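# Seat steel shafts in two heater hubs using three arms

## Task

Get one steel shaft, tip leading, into each of the two hot hubs on the heater, pushed down until its collar stops it. A hub's bore lies directly below the centre of its orange gate. The green button acts only on its first press, even a gentle one: that press opens the gates and turns on the green lamp. As the gates open they shove away anything lying on them or hanging just above them. The hubs cool within a few seconds, and once the lamp is dark the bores clamp whatever sits in them and accept nothing further.

## Robot and tools

Robots: three i2rt Big YAM arms, arm1, arm2 and arm3, each ending in a five-fingered right hand. Feet in the scene frame (metres): arm1 at (0.653, -0.011, 0.758) facing roughly -x; arm2 at (-0.373, 0.652, 0.724); arm3 at (-0.377, -0.650, 0.728). Each foot faces along its own +x. Reach is about 1.07 m from the joint1 axis.

Frame: one scene frame, origin on the floor, +z up, metres. The hand point sits 0.045 m in front of the palm; its +z runs along straightened fingers, +y leaves the palm, +x crosses the palm away from the thumb. Quaternions are written w first.

move: each of arm1, arm2, arm3 is optional and gets its own object; leave an arm out and it gets no new command (its lines read "not commanded" or "as last shown"), though it may still drive toward an old target. Inside an arm's object:
- joints: a dict of absolute targets by name. Arm joints in radians: joint1_rad -2.879..2.879 (turns about the foot, positive counter-clockwise from above), joint2_rad 0..3.141 (shoulder), joint3_rad 0..3.019 (elbow), joint4_rad -1.692..1.57 (hand pitch, positive lifts fingers), joint5_rad -1.57..1.57 (sideways, positive to the arm's right), joint6_rad -2.094..2.094 (roll, positive clockwise seen from behind). Hand keys on a -1..1 scale: hand_little, hand_ring, hand_middle, hand_index, hand_thumb_bend (+1 straight, -1 curled); hand_thumb_turn (+1 beside palm, -1 opposite the fingers). Settings, not motions: hand_force_limit -1..1 (closing stop force, about 0 to 10 N, thumb up to 15 N) and hand_speed -0.96..1 (full speed from +0.48). They start at 0 and -0.8.
- target: an absolute pose of the hand point, seven numbers [x, y, z, qw, qx, qy, qz], scene frame, metres. The hand travels in a straight line from its hand_target toward it. With target present, joints may only carry hand_ keys; otherwise the call is rejected.
- speed: top speed along that path, 0.002..4.3 m/s, default 0.25; turning rate is capped at twice that in rad/s.
- min_time_s: 0.1..8 s, the shortest duration for that arm's joint moves; used with joints.
- cameras: list from arm1_cam_wrist, arm2_cam_wrist, arm3_cam_wrist, cam_corner, cam_corner_b, cam_high, or "all"; [] gives none.
All parts start together; hand paths in one call finish together, all paths end by 10 s and no action runs past 15 s. A move with no arm parts just reports full state and all images.

wait: seconds 0..10, plus optional cameras; lets the scene run with nothing new commanded.
zoom_image: camera plus region [x0, y0, x1, y1] in pixels of that camera's latest image, top-left origin, up to 504 by 504; only cameras in the newest images.
show_instructions: no arguments; displays the reference page.
finished_scene: optional scene = 1; ends the scene for good, so the shafts must stay seated without help.

Result lines: "move" lists commanded robots; "pictures" gives image order. "hand" is the measured hand pose, which may be off more at long reach; "hand_target" is the pose the held joint targets imply. A hand counts as done within 1 cm and 2 degrees; "off_target" means resting elsewhere, possibly still pushing. "time_out" is a stop where a joint failed to finish; "on_its_own" shows what it still pushes toward. "joint command not followed" or "pose unreachable" means a safety check withheld targets; "not_followed" means the hand target was dropped. Joint velocities are rad/s ("within noise" when still). Joint torques follow the joint order, carry per-arm offsets, and joints 3 and 4 wrap at ±28 N m. hand_stopped_by gives six words for little, ring, middle, index, thumb_bend, thumb_turn: moving, target, force, stalled or fault. The *_load_n values are fingertip loads in N, positive when pushed open; a lost grip shows as near zero. MOTOR HOT appears at 85 °C; at 100 °C that arm goes limp for 30-60 s (OVER-TEMPERATURE FAULT) and keys marked limit_stop_at_motor_heat must be resent.

Behaviour to expect: the controller clips each step to within 100 mm and 20 degrees of the measured hand, then uses damped inverse kinematics. Hands lag, drift and can overshoot speed near full extension; fast stretched arms may swing about 30 degrees past target. Joint-space moves can arc wide. Arms never yield on contact and keep pushing. A finger motor starts only when its target changes by at least 0.002, halts on reaching the target or hand_force_limit, then locks. For a soft grip close at hand_speed -0.94 or lower. Thumb turned to -1 lets the hand wrap objects 0.035-0.065 m thick. A wrist bracket on the little-finger side protrudes and can collide. If a call is refused or a stop occurs, later motion calls in that reply are skipped. The scene keeps running while you compose replies, holding the last command, and loose items may get occasional nudges.

Avoid: hard presses or hits between robots (closing a hand on another hand's fingers counts), dropping or releasing moving shafts, slamming fixed parts, long stretched holds that heat motors, and leaving anything on or just above the gates when the button is pressed. Have both shafts poised over the bores before pressing, since the hubs close again soon after.

Each tool is called after "Emit:" by a JSON object that holds its "op" and its "data", one argument or row to a line.

Reference images:

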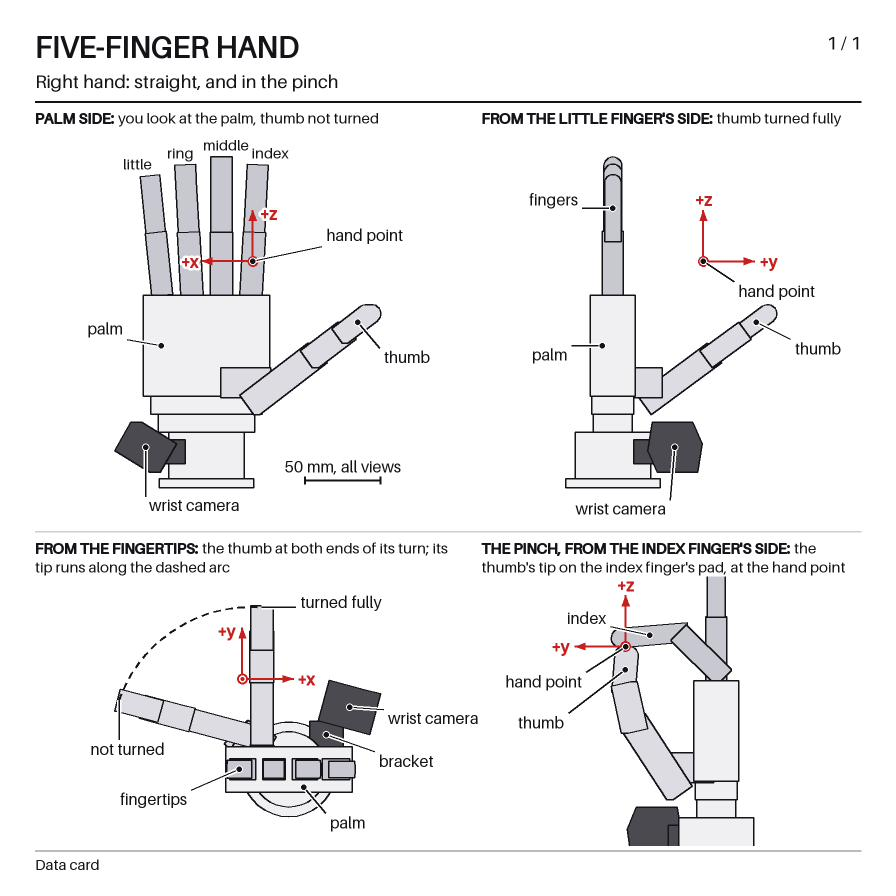

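## Session

Emit:
{"op": "move", "data": {

}}

Scene clock: 0.00 s.
Joint torques (N m): no reading
Motor temperatures (°C): arm1=[27 26 25 23 27 24] | arm2=[25 30 27 25 31 27] | arm3=[21 27 27 26 21 24]
Heat: arm1: hottest joint1_rad 27 °C; arm2: hottest joint5_rad 31 °C; arm3: hottest joint2_rad 27 °C.
Joint velocities: within noise
arm1.joint_positions: joint1_rad=-0.392 joint2_rad=+0.614 joint3_rad=+1.410 joint4_rad=-1.275 joint5_rad=-0.205 joint6_rad=-1.509 hand_little=+1.000 hand_ring=+1.000 hand_middle=+1.000 hand_index=+1.000 hand_thumb_turn=+1.000 hand_thumb_bend=+1.000 hand_force_limit=+0.000 hand_speed=-0.800
arm1.joint_status: not commanded
arm1.hand_stopped_by: target,target,target,target,target,target
arm1.little_load_n: 0.0
arm1.ring_load_n: 0.0
arm1.middle_load_n: 0.0
arm1.index_load_n: 0.0
arm1.thumb_bend_load_n: 0.0
arm1.thumb_turn_load_n: 0.0
arm1.hand: x=+0.4312 y=+0.1010 z=+1.2770 quat_wxyz=(-0.524, +0.141, +0.840, +0.000) (m; scene frame)
arm1.hand_target: x=+0.4325 y=+0.1004 z=+1.2875 quat_wxyz=(-0.534, +0.138, +0.834, +0.002) (m; scene frame)
arm1.hand_status: not commanded
arm2.joint_positions: joint1_rad=+0.780 joint2_rad=+0.635 joint3_rad=+1.372 joint4_rad=-1.262 joint5_rad=+0.002 joint6_rad=-1.262 hand_little=+1.000 hand_ring=+1.000 hand_middle=+1.000 hand_index=+1.000 hand_thumb_turn=+1.000 hand_thumb_bend=+1.000 hand_force_limit=+0.000 hand_speed=-0.800
arm2.joint_status: not commanded
arm2.hand_stopped_by: target,target,target,target,target,target
arm2.little_load_n: 0.0
arm2.ring_load_n: 0.0
arm2.middle_load_n: 0.0
arm2.index_load_n: 0.0
arm2.thumb_bend_load_n: 0.0
arm2.thumb_turn_load_n: 0.0
arm2.hand: x=-0.1535 y=+0.5308 z=+1.2159 quat_wxyz=(-0.011, +0.826, -0.256, +0.502) (m; scene frame)
arm2.hand_target: x=-0.1540 y=+0.5308 z=+1.2291 quat_wxyz=(-0.011, +0.819, -0.253, +0.515) (m; scene frame)
arm2.hand_status: not commanded
arm3.joint_positions: joint1_rad=-0.554 joint2_rad=+0.647 joint3_rad=+1.316 joint4_rad=-1.621 joint5_rad=+0.234 joint6_rad=-1.443 hand_little=+1.000 hand_ring=+1.000 hand_middle=+1.000 hand_index=+1.000 hand_thumb_turn=+1.000 hand_thumb_bend=+1.000 hand_force_limit=+0.000 hand_speed=-0.800
arm3.joint_status: not commanded
arm3.hand_stopped_by: target,target,target,target,target,target
arm3.little_load_n: 0.0
arm3.ring_load_n: 0.0
arm3.middle_load_n: 0.0
arm3.index_load_n: 0.0
arm3.thumb_bend_load_n: 0.0
arm3.thumb_turn_load_n: 0.0
arm3.hand: x=-0.1696 y=-0.6600 z=+1.1489 quat_wxyz=(+0.009, +0.939, +0.134, +0.316) (m; scene frame)
arm3.hand_target: x=-0.1689 y=-0.6598 z=+1.1590 quat_wxyz=(+0.005, +0.936, +0.131, +0.328) (m; scene frame)
arm3.hand_status: not commanded
pictures: arm1_cam_wrist, arm2_cam_wrist, arm3_cam_wrist, cam_corner, cam_corner_b, cam_high
Images, in order (width x height): arm1_cam_wrist 896x504, arm2_cam_wrist 896x504, arm3_cam_wrist 896x504, cam_corner 896x504, cam_corner_b 896x504, cam_high 896x504.

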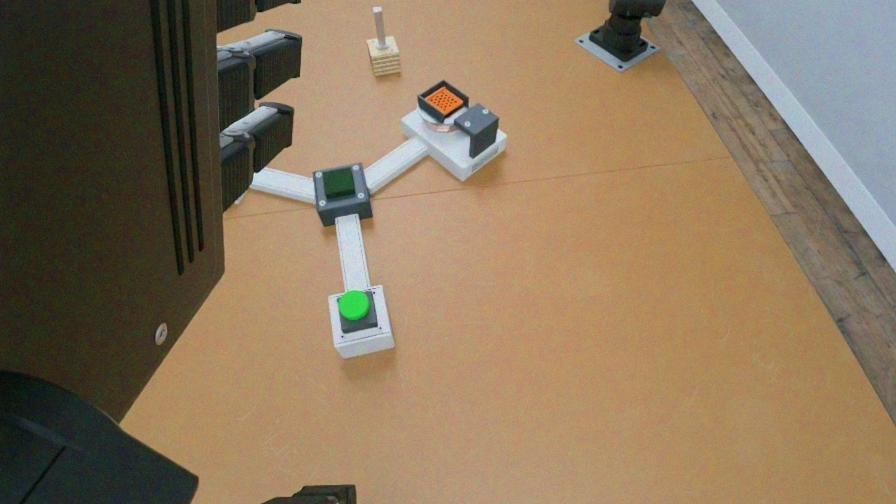

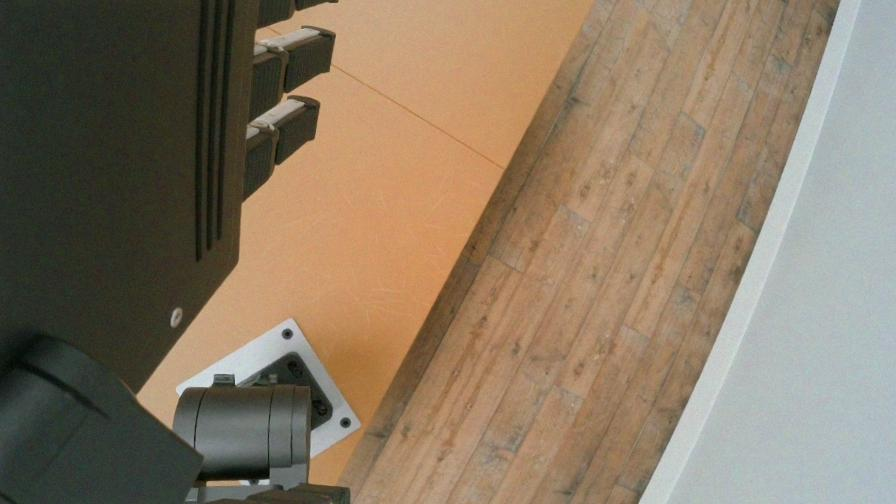

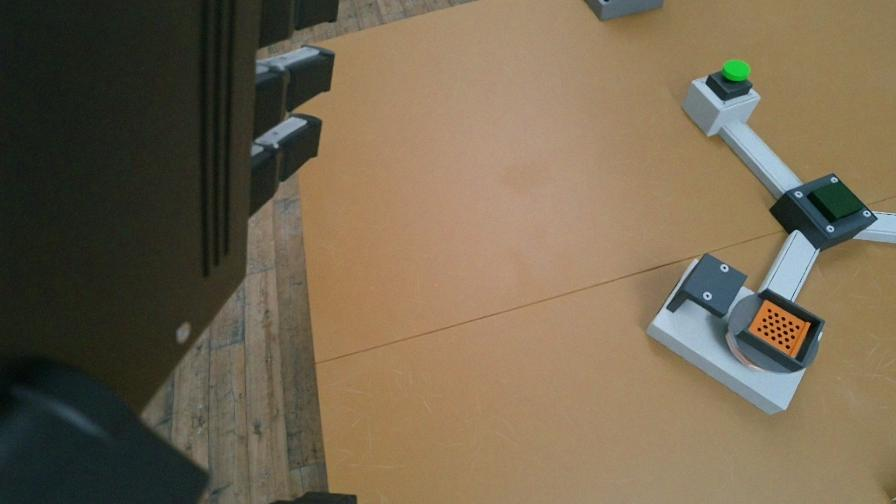

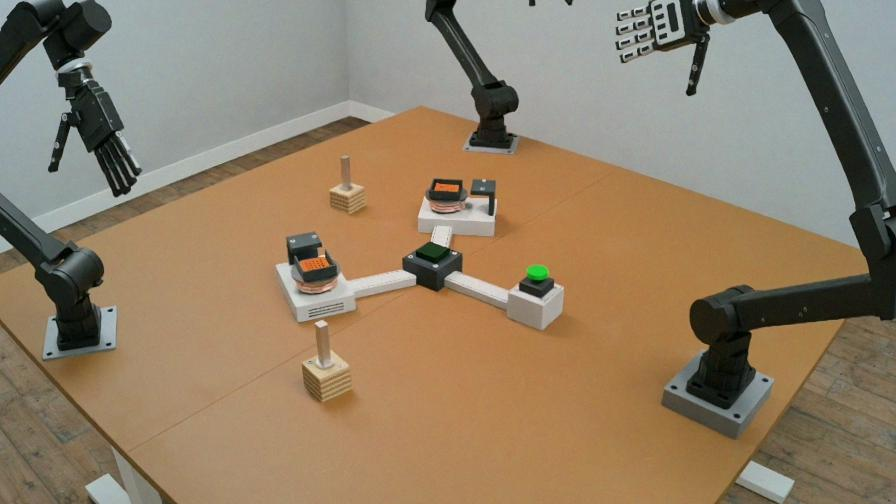

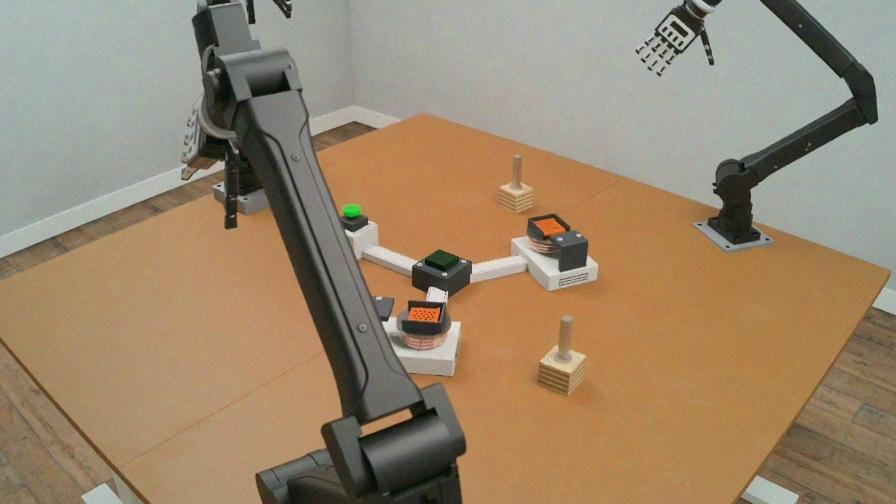

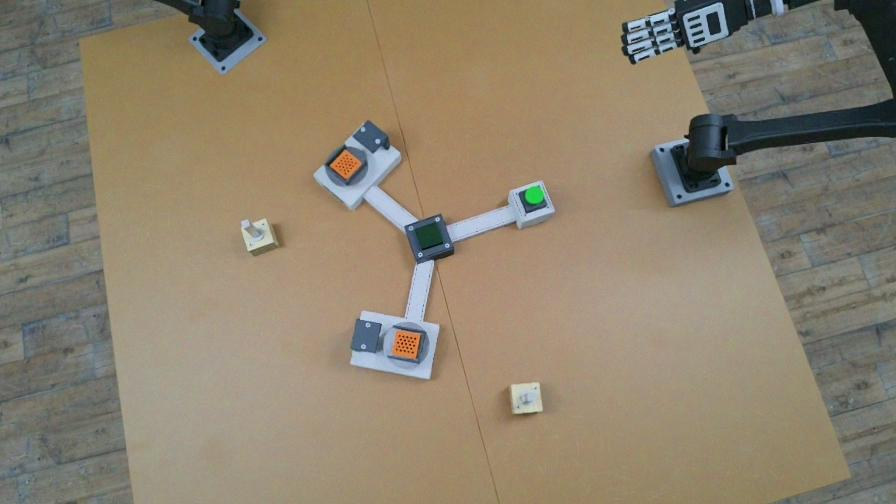

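Emit:
{"op": "zoom_image", "data": {
  "camera": "cam_high",
  "region": [220, 100, 472, 242]
}}

Emit:
{"op": "zoom_image", "data": {
  "camera": "cam_high",
  "region": [330, 290, 582, 432]
}}

Emit:
{"op": "zoom_image", "data": {
  "camera": "cam_corner",
  "region": [260, 150, 512, 292]
}}

Emit:
{"op": "zoom_image", "data": {
  "camera": "cam_corner",
  "region": [250, 220, 502, 412]
}}

Emit:
{"op": "zoom_image", "data": {
  "camera": "cam_corner_b",
  "region": [380, 270, 632, 412]
}}

Emit:
{"op": "zoom_image", "data": {
  "camera": "cam_corner_b",
  "region": [450, 140, 662, 302]
}}

Scaled by 2.000 from the camera's image (finer frame: 1280x720).

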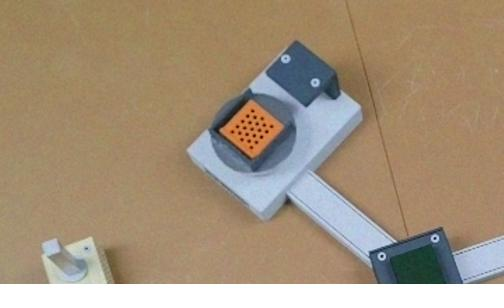

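Scaled by 2.000 from the camera's image (finer frame: 1280x720).

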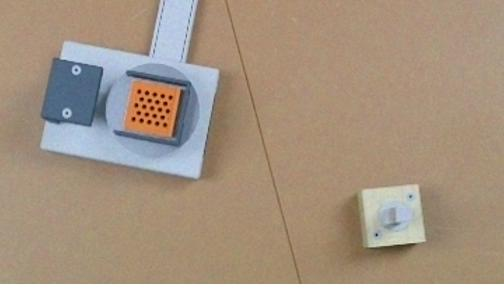

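Scaled by 2.000 from the camera's image (finer frame: 1280x720).

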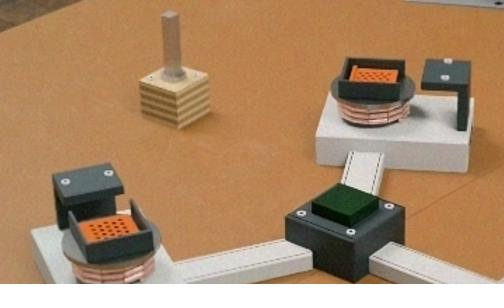

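Scaled by 2.000 from the camera's image (finer frame: 1280x720).

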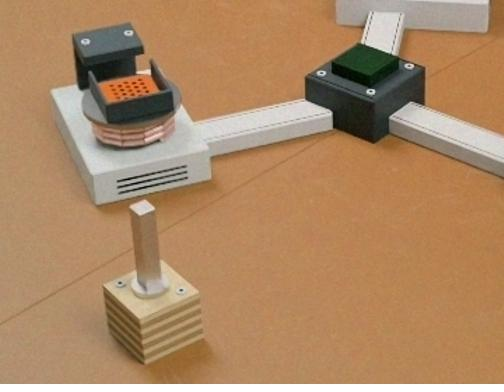

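Scaled by 2.000 from the camera's image (finer frame: 1280x720).

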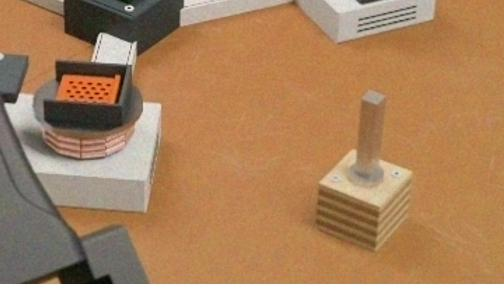

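Scaled by 2.377 from the camera's image (finer frame: 1280x720).

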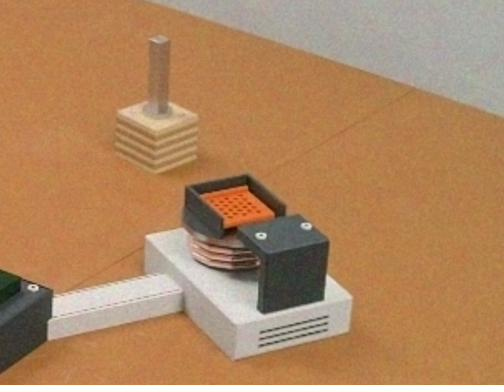

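Emit:
{"op": "move", "data": {
  "arm2": {"joints": {"hand_speed": 0.4, "hand_little": -0.5}},
  "cameras": ["all"]
}}

Scene clock: 7.47 s.
Joint torques (N m): arm1=[1.9 1.61 9.65 2.02 -0.14 -0.1] | arm2=[0.21 2.61 8.16 2.39 0.08 -0.04] | arm3=[0.03 -0.26 9.01 1.57 0.22 0.14]
Motor temperatures (°C): arm1=[27 26 26 23 27 24] | arm2=[25 30 28 25 31 27] | arm3=[21 27 29 26 21 24]
Heat: arm1: hottest joint1_rad 27 °C; arm2: hottest joint5_rad 31 °C; arm3: hottest joint3_rad 29 °C.
move: arm2 done
Joint velocities: within noise
arm1, arm3: as last shown
arm2.joint_positions: joint1_rad=+0.780 joint2_rad=+0.635 joint3_rad=+1.372 joint4_rad=-1.262 joint5_rad=+0.002 joint6_rad=-1.262 hand_little=-0.500 hand_ring=+1.000 hand_middle=+1.000 hand_index=+1.000 hand_thumb_turn=+1.000 hand_thumb_bend=+1.000 hand_force_limit=+0.000 hand_speed=+0.400
arm2.joint_status: all done
arm2.hand_stopped_by: target,target,target,target,target,target
arm2.little_load_n: 0.0
arm2.ring_load_n: 0.0
arm2.middle_load_n: 0.0
arm2.index_load_n: 0.0
arm2.thumb_bend_load_n: 0.0
arm2.thumb_turn_load_n: 0.0
arm2.hand: x=-0.1535 y=+0.5308 z=+1.2159 quat_wxyz=(-0.011, +0.826, -0.256, +0.502)
arm2.hand_target: x=-0.1540 y=+0.5308 z=+1.2291 quat_wxyz=(-0.011, +0.819, -0.253, +0.515)
arm2.hand_status: not commanded
pictures: arm1_cam_wrist, arm2_cam_wrist, arm3_cam_wrist, cam_corner, cam_corner_b, cam_high
Images, in order (width x height): arm1_cam_wrist 896x504, arm2_cam_wrist 896x504, arm3_cam_wrist 896x504, cam_corner 896x504, cam_corner_b 896x504, cam_high 896x504.

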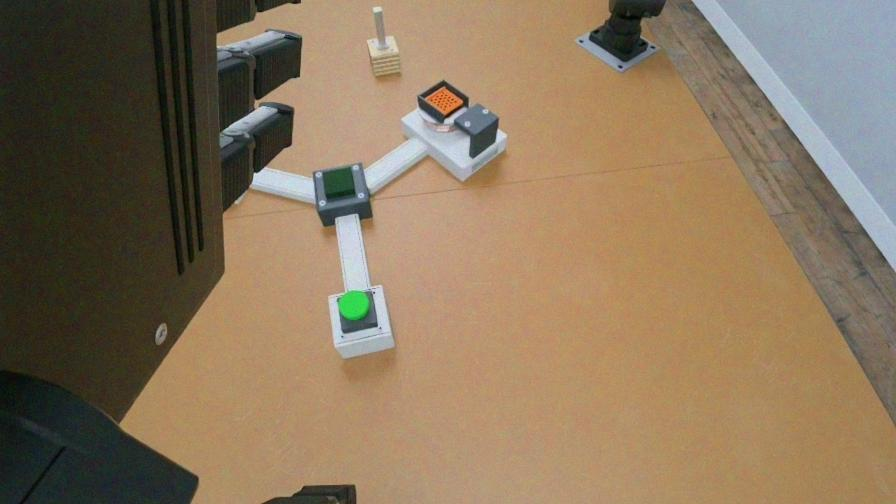

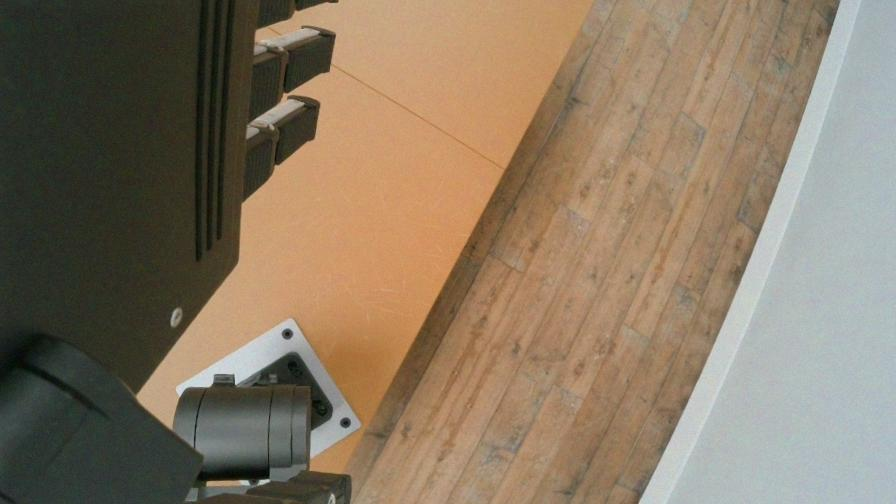

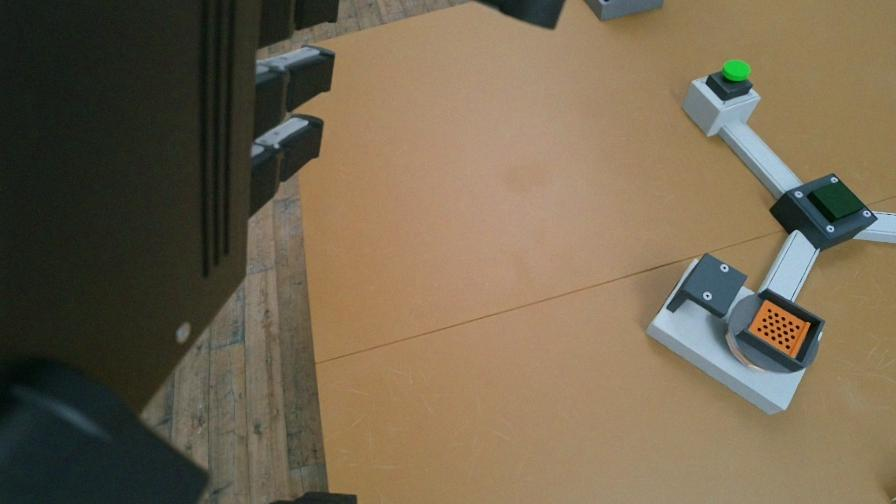

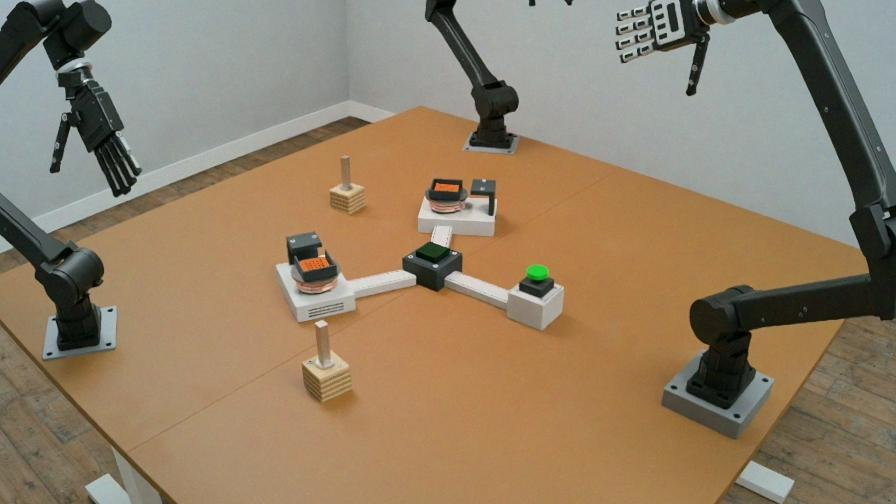

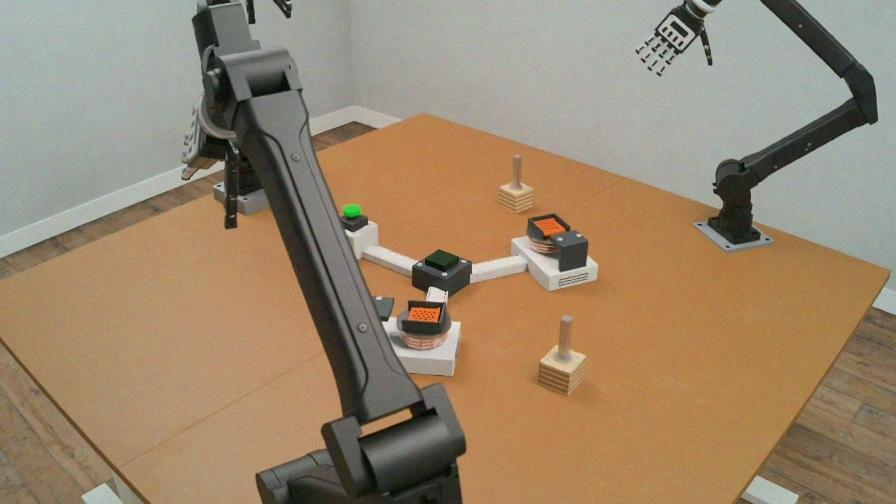

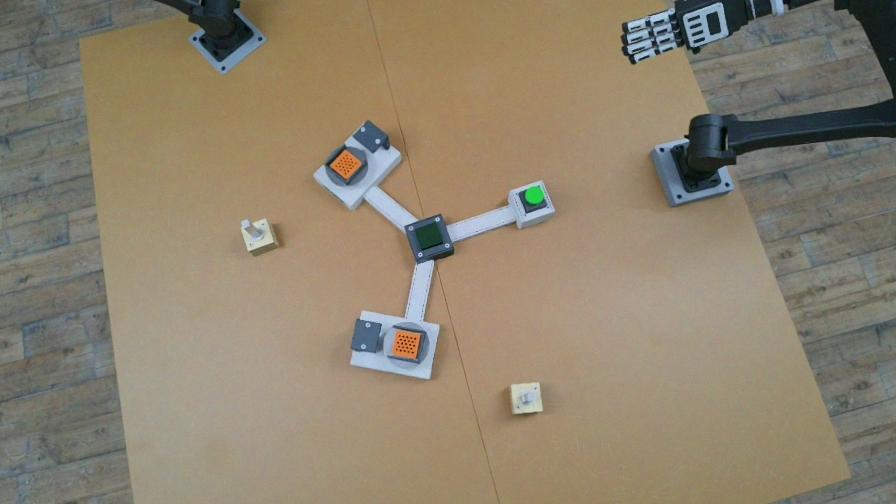

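Emit:
{"op": "zoom_image", "data": {
  "camera": "arm2_cam_wrist",
  "region": [150, 300, 500, 504]
}}

Emit:
{"op": "zoom_image", "data": {
  "camera": "arm3_cam_wrist",
  "region": [200, 0, 700, 280]
}}

Scaled by 1.440 from the camera's image (finer frame: 1280x720).

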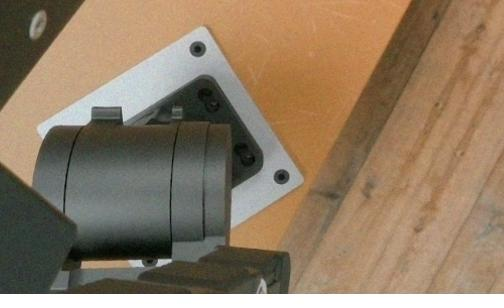

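Scaled by 1.008 from the camera's image (finer frame: 1280x720).

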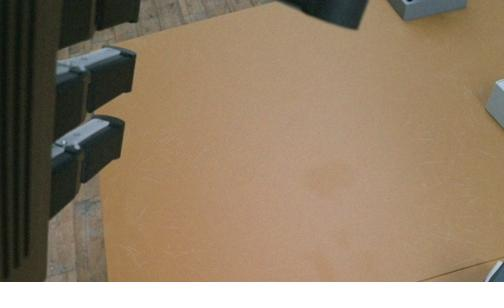

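Emit:
{"op": "move", "data": {
  "arm2": {"joints": {"hand_little": 1.0}},
  "arm3": {"joints": {"hand_speed": 0.4, "hand_little": -0.5}},
  "cameras": ["arm2_cam_wrist", "arm3_cam_wrist"]
}}

Scene clock: 9.17 s.
Joint torques (N m): arm1=[1.96 1.61 9.65 2.03 -0.13 -0.1] | arm2=[0.73 2.78 8.14 2.35 0.08 -0.01] | arm3=[-0.03 0.09 9.11 1.28 0.28 0.09]
Motor temperatures (°C): arm1=[27 26 26 24 27 24] | arm2=[25 30 28 25 31 27] | arm3=[21 27 29 26 21 24]
Heat: arm1: hottest joint1_rad 27 °C; arm2: hottest joint5_rad 31 °C; arm3: hottest joint3_rad 29 °C.
move: arm2 done; arm3 done
Joint velocities: within noise
arm1: as last shown
arm2.joint_positions: joint1_rad=+0.780 joint2_rad=+0.635 joint3_rad=+1.372 joint4_rad=-1.262 joint5_rad=+0.002 joint6_rad=-1.262 hand_little=+1.000 hand_ring=+1.000 hand_middle=+1.000 hand_index=+1.000 hand_thumb_turn=+1.000 hand_thumb_bend=+1.000 hand_force_limit=+0.000 hand_speed=+0.400
arm2.joint_status: all done
arm2.hand_stopped_by: target,target,target,target,target,target
arm2.little_load_n: 0.0
arm2.ring_load_n: 0.0
arm2.middle_load_n: 0.0
arm2.index_load_n: 0.0
arm2.thumb_bend_load_n: 0.0
arm2.thumb_turn_load_n: 0.0
arm2.hand: x=-0.1535 y=+0.5308 z=+1.2159 quat_wxyz=(-0.011, +0.826, -0.256, +0.502)
arm2.hand_target: x=-0.1540 y=+0.5308 z=+1.2291 quat_wxyz=(-0.011, +0.819, -0.253, +0.515)
arm2.hand_status: not commanded
arm3.joint_positions: joint1_rad=-0.554 joint2_rad=+0.647 joint3_rad=+1.316 joint4_rad=-1.621 joint5_rad=+0.234 joint6_rad=-1.443 hand_little=-0.500 hand_ring=+1.000 hand_middle=+1.000 hand_index=+1.000 hand_thumb_turn=+1.000 hand_thumb_bend=+1.000 hand_force_limit=+0.000 hand_speed=+0.400
arm3.joint_status: all done
arm3.hand_stopped_by: target,target,target,target,target,target
arm3.little_load_n: 0.5
arm3.ring_load_n: 0.0
arm3.middle_load_n: 0.0
arm3.index_load_n: 0.0
arm3.thumb_bend_load_n: 0.0
arm3.thumb_turn_load_n: 0.0
arm3.hand: x=-0.1696 y=-0.6600 z=+1.1489 quat_wxyz=(+0.009, +0.939, +0.134, +0.316)
arm3.hand_target: x=-0.1689 y=-0.6598 z=+1.1590 quat_wxyz=(+0.005, +0.936, +0.131, +0.328)
arm3.hand_status: not commanded
Images, in order (width x height): arm2_cam_wrist 896x504, arm3_cam_wrist 896x504.

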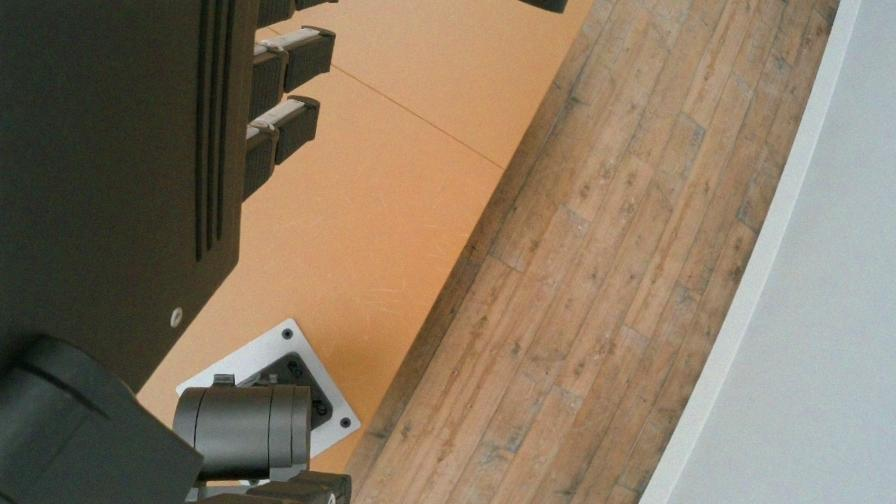

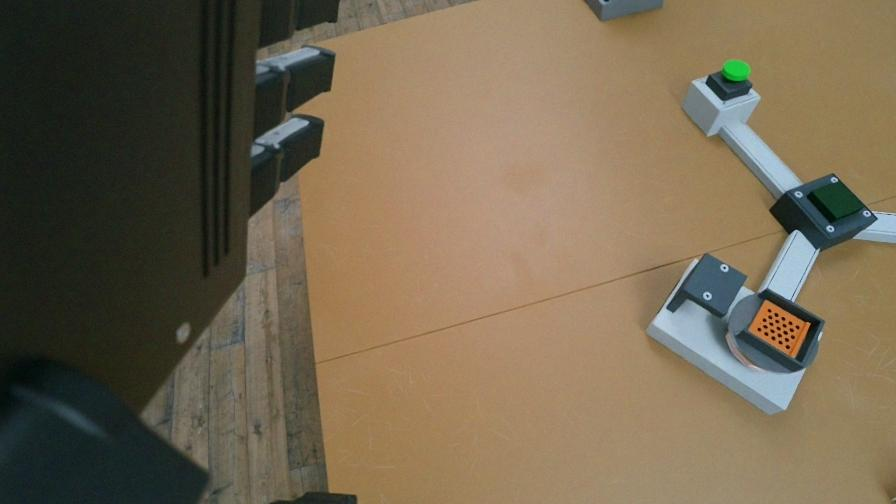

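Emit:
{"op": "move", "data": {
  "arm2": {"target": [-0.435, 0.32, 0.97, 0.5377, 0.4592, -0.5377, 0.4592], "speed": 0.2, "joints": {"hand_thumb_turn": -1.0}},
  "arm3": {"target": [-0.05, -0.50, 0.97, -0.1573, 0.6894, 0.1573, 0.6894], "speed": 0.2, "joints": {"hand_thumb_turn": -1.0, "hand_little": 1.0}},
  "cameras": ["all"]
}}

Scene clock: 57.83 s.
Joint torques (N m): arm1=[1.9 1.61 9.63 2.03 -0.14 -0.09] | arm2=[-0.26 2.08 8.16 3.03 0.17 -0.09] | arm3=[1.03 -0.26 8.88 2.61 0 -0.07]
Motor temperatures (°C): arm1=[27 27 29 24 27 24] | arm2=[25 30 33 25 31 27] | arm3=[21 27 33 26 21 24]
Heat: arm1: hottest joint3_rad 29 °C; arm2: hottest joint3_rad 33 °C; arm3: hottest joint3_rad 33 °C.
move: arm2 done; arm3 done
Joint velocities: within noise
arm1: as last shown
arm2.joint_positions: joint1_rad=-0.289 joint2_rad=+0.395 joint3_rad=+0.234 joint4_rad=+0.150 joint5_rad=+0.366 joint6_rad=-1.572 hand_little=+1.000 hand_ring=+1.000 hand_middle=+1.000 hand_index=+1.000 hand_thumb_turn=-1.000 hand_thumb_bend=+1.000 hand_force_limit=+0.000 hand_speed=+0.400
arm2.joint_status: all done
arm2.hand_stopped_by: target,target,target,target,target,target
arm2.little_load_n: 0.0
arm2.ring_load_n: 0.0
arm2.middle_load_n: 0.0
arm2.index_load_n: 0.0
arm2.thumb_bend_load_n: 0.0
arm2.thumb_turn_load_n: 0.5
arm2.hand: x=-0.4319 y=+0.3203 z=+0.9644 quat_wxyz=(+0.529, +0.466, -0.542, +0.458)
arm2.hand_target: x=-0.4349 y=+0.3202 z=+0.9700 quat_wxyz=(+0.538, +0.459, -0.538, +0.459)
arm2.hand_status: done (0.006 m and 1.4 deg from the pose sent, 0.429 m and 84.3 deg at the start)
arm3.joint_positions: joint1_rad=-0.262 joint2_rad=+0.541 joint3_rad=+0.252 joint4_rad=+0.287 joint5_rad=+0.345 joint6_rad=-1.578 hand_little=+1.000 hand_ring=+1.000 hand_middle=+1.000 hand_index=+1.000 hand_thumb_turn=-1.000 hand_thumb_bend=+1.000 hand_force_limit=+0.000 hand_speed=+0.400
arm3.joint_status: all done
arm3.hand_stopped_by: target,target,target,target,target,target
arm3.little_load_n: 0.0
arm3.ring_load_n: 0.0
arm3.middle_load_n: 0.0
arm3.index_load_n: 0.0
arm3.thumb_bend_load_n: 0.0
arm3.thumb_turn_load_n: 0.0
arm3.hand: x=-0.0486 y=-0.5036 z=+0.9682 quat_wxyz=(-0.154, +0.695, +0.152, +0.686)
arm3.hand_target: x=-0.0500 y=-0.5001 z=+0.9700 quat_wxyz=(-0.157, +0.690, +0.157, +0.689)
arm3.hand_status: done (0.004 m and 1.0 deg from the pose sent, 0.268 m and 55.5 deg at the start)
pictures: arm1_cam_wrist, arm2_cam_wrist, arm3_cam_wrist, cam_corner, cam_corner_b, cam_high
Images, in order (width x height): arm1_cam_wrist 896x504, arm2_cam_wrist 896x504, arm3_cam_wrist 896x504, cam_corner 896x504, cam_corner_b 896x504, cam_high 896x504.

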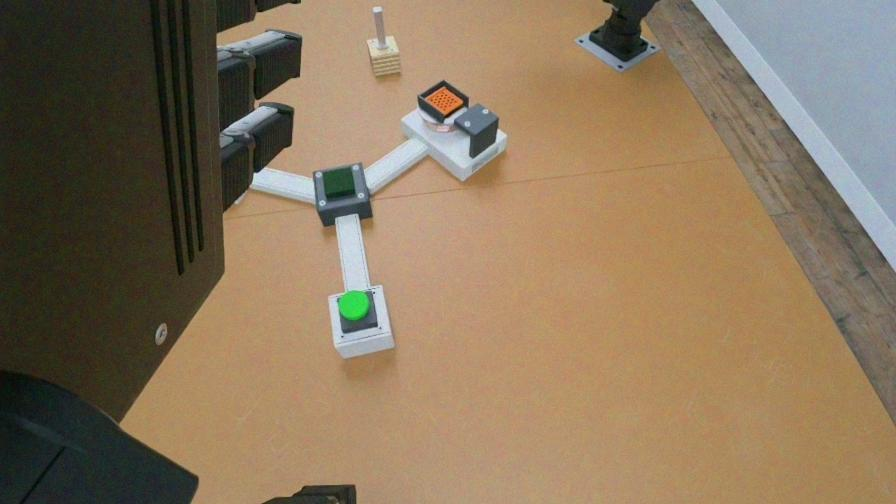

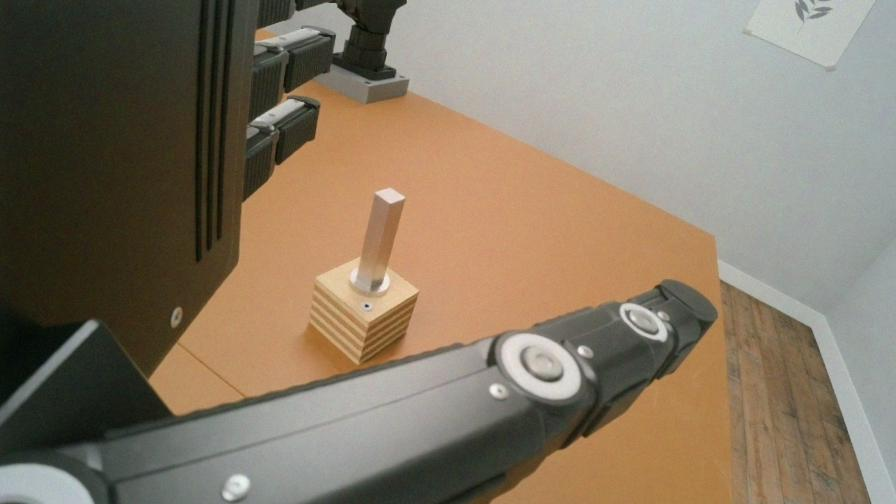

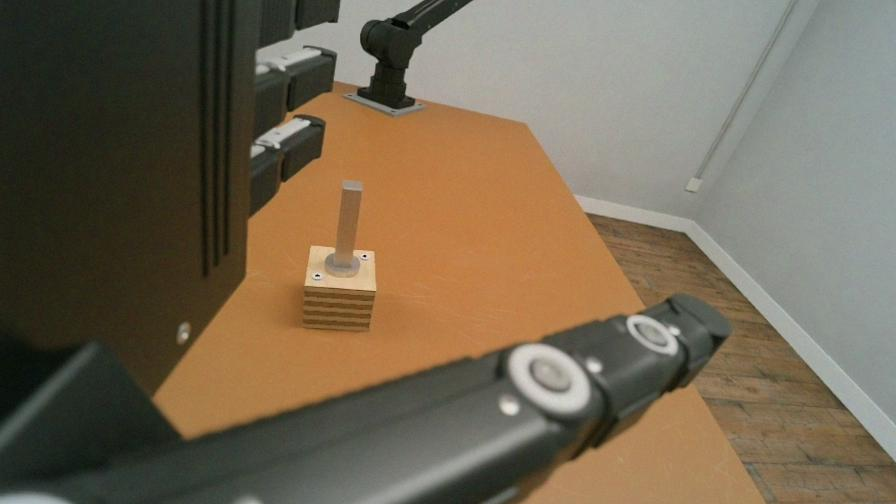

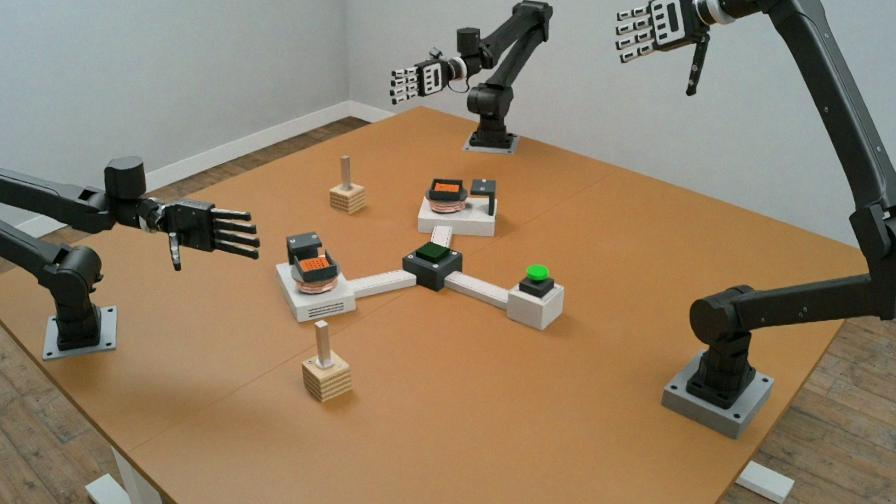

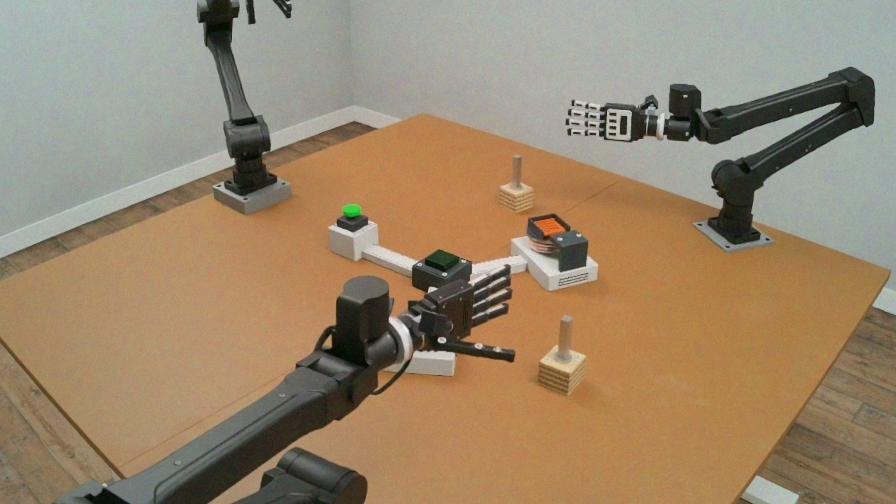

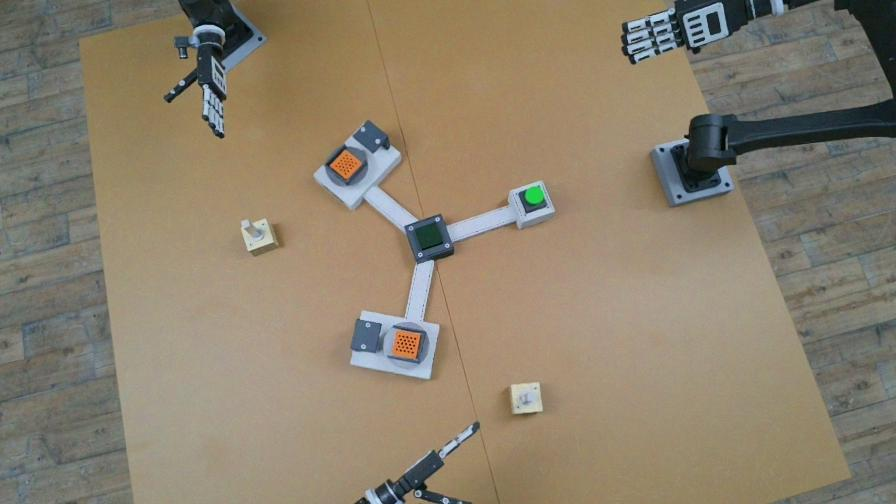

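Emit:
{"op": "zoom_image", "data": {
  "camera": "arm3_cam_wrist",
  "region": [280, 160, 420, 340]
}}

Emit:
{"op": "zoom_image", "data": {
  "camera": "arm2_cam_wrist",
  "region": [290, 170, 450, 370]
}}

Emit:
{"op": "zoom_image", "data": {
  "camera": "cam_high",
  "region": [220, 190, 300, 270]
}}

Emit:
{"op": "zoom_image", "data": {
  "camera": "cam_high",
  "region": [490, 360, 570, 440]
}}

Scaled by 2.800 from the camera's image (finer frame: 1280x720).

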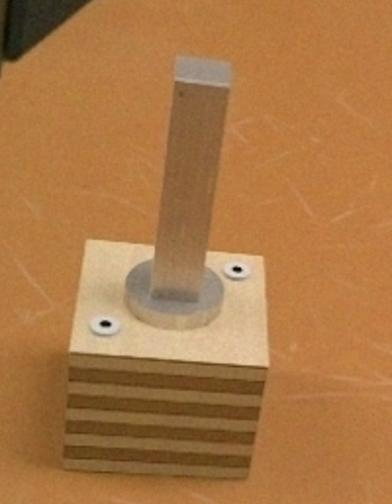

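Scaled by 2.520 from the camera's image (finer frame: 1280x720).

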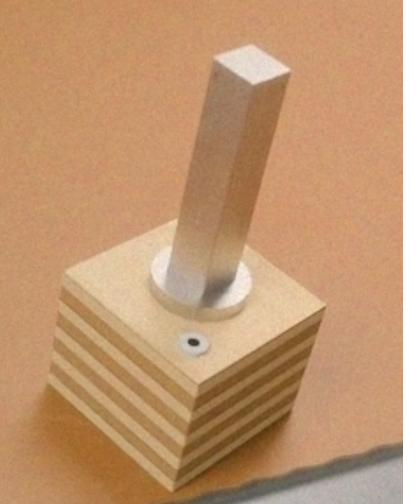

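Scaled by 6.300 from the camera's image (finer frame: 1280x720).

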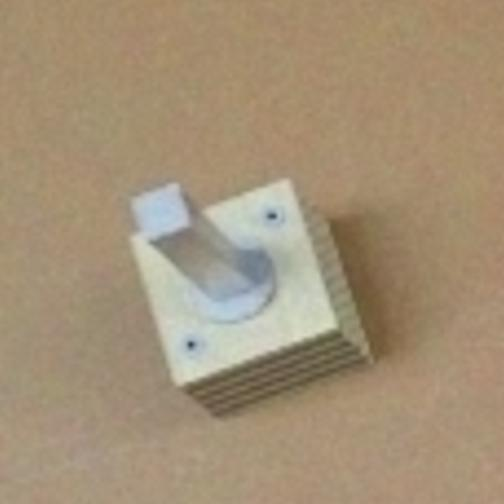

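Scaled by 6.300 from the camera's image (finer frame: 1280x720).

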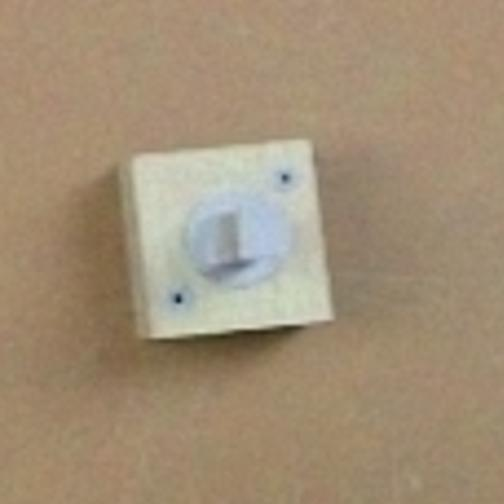

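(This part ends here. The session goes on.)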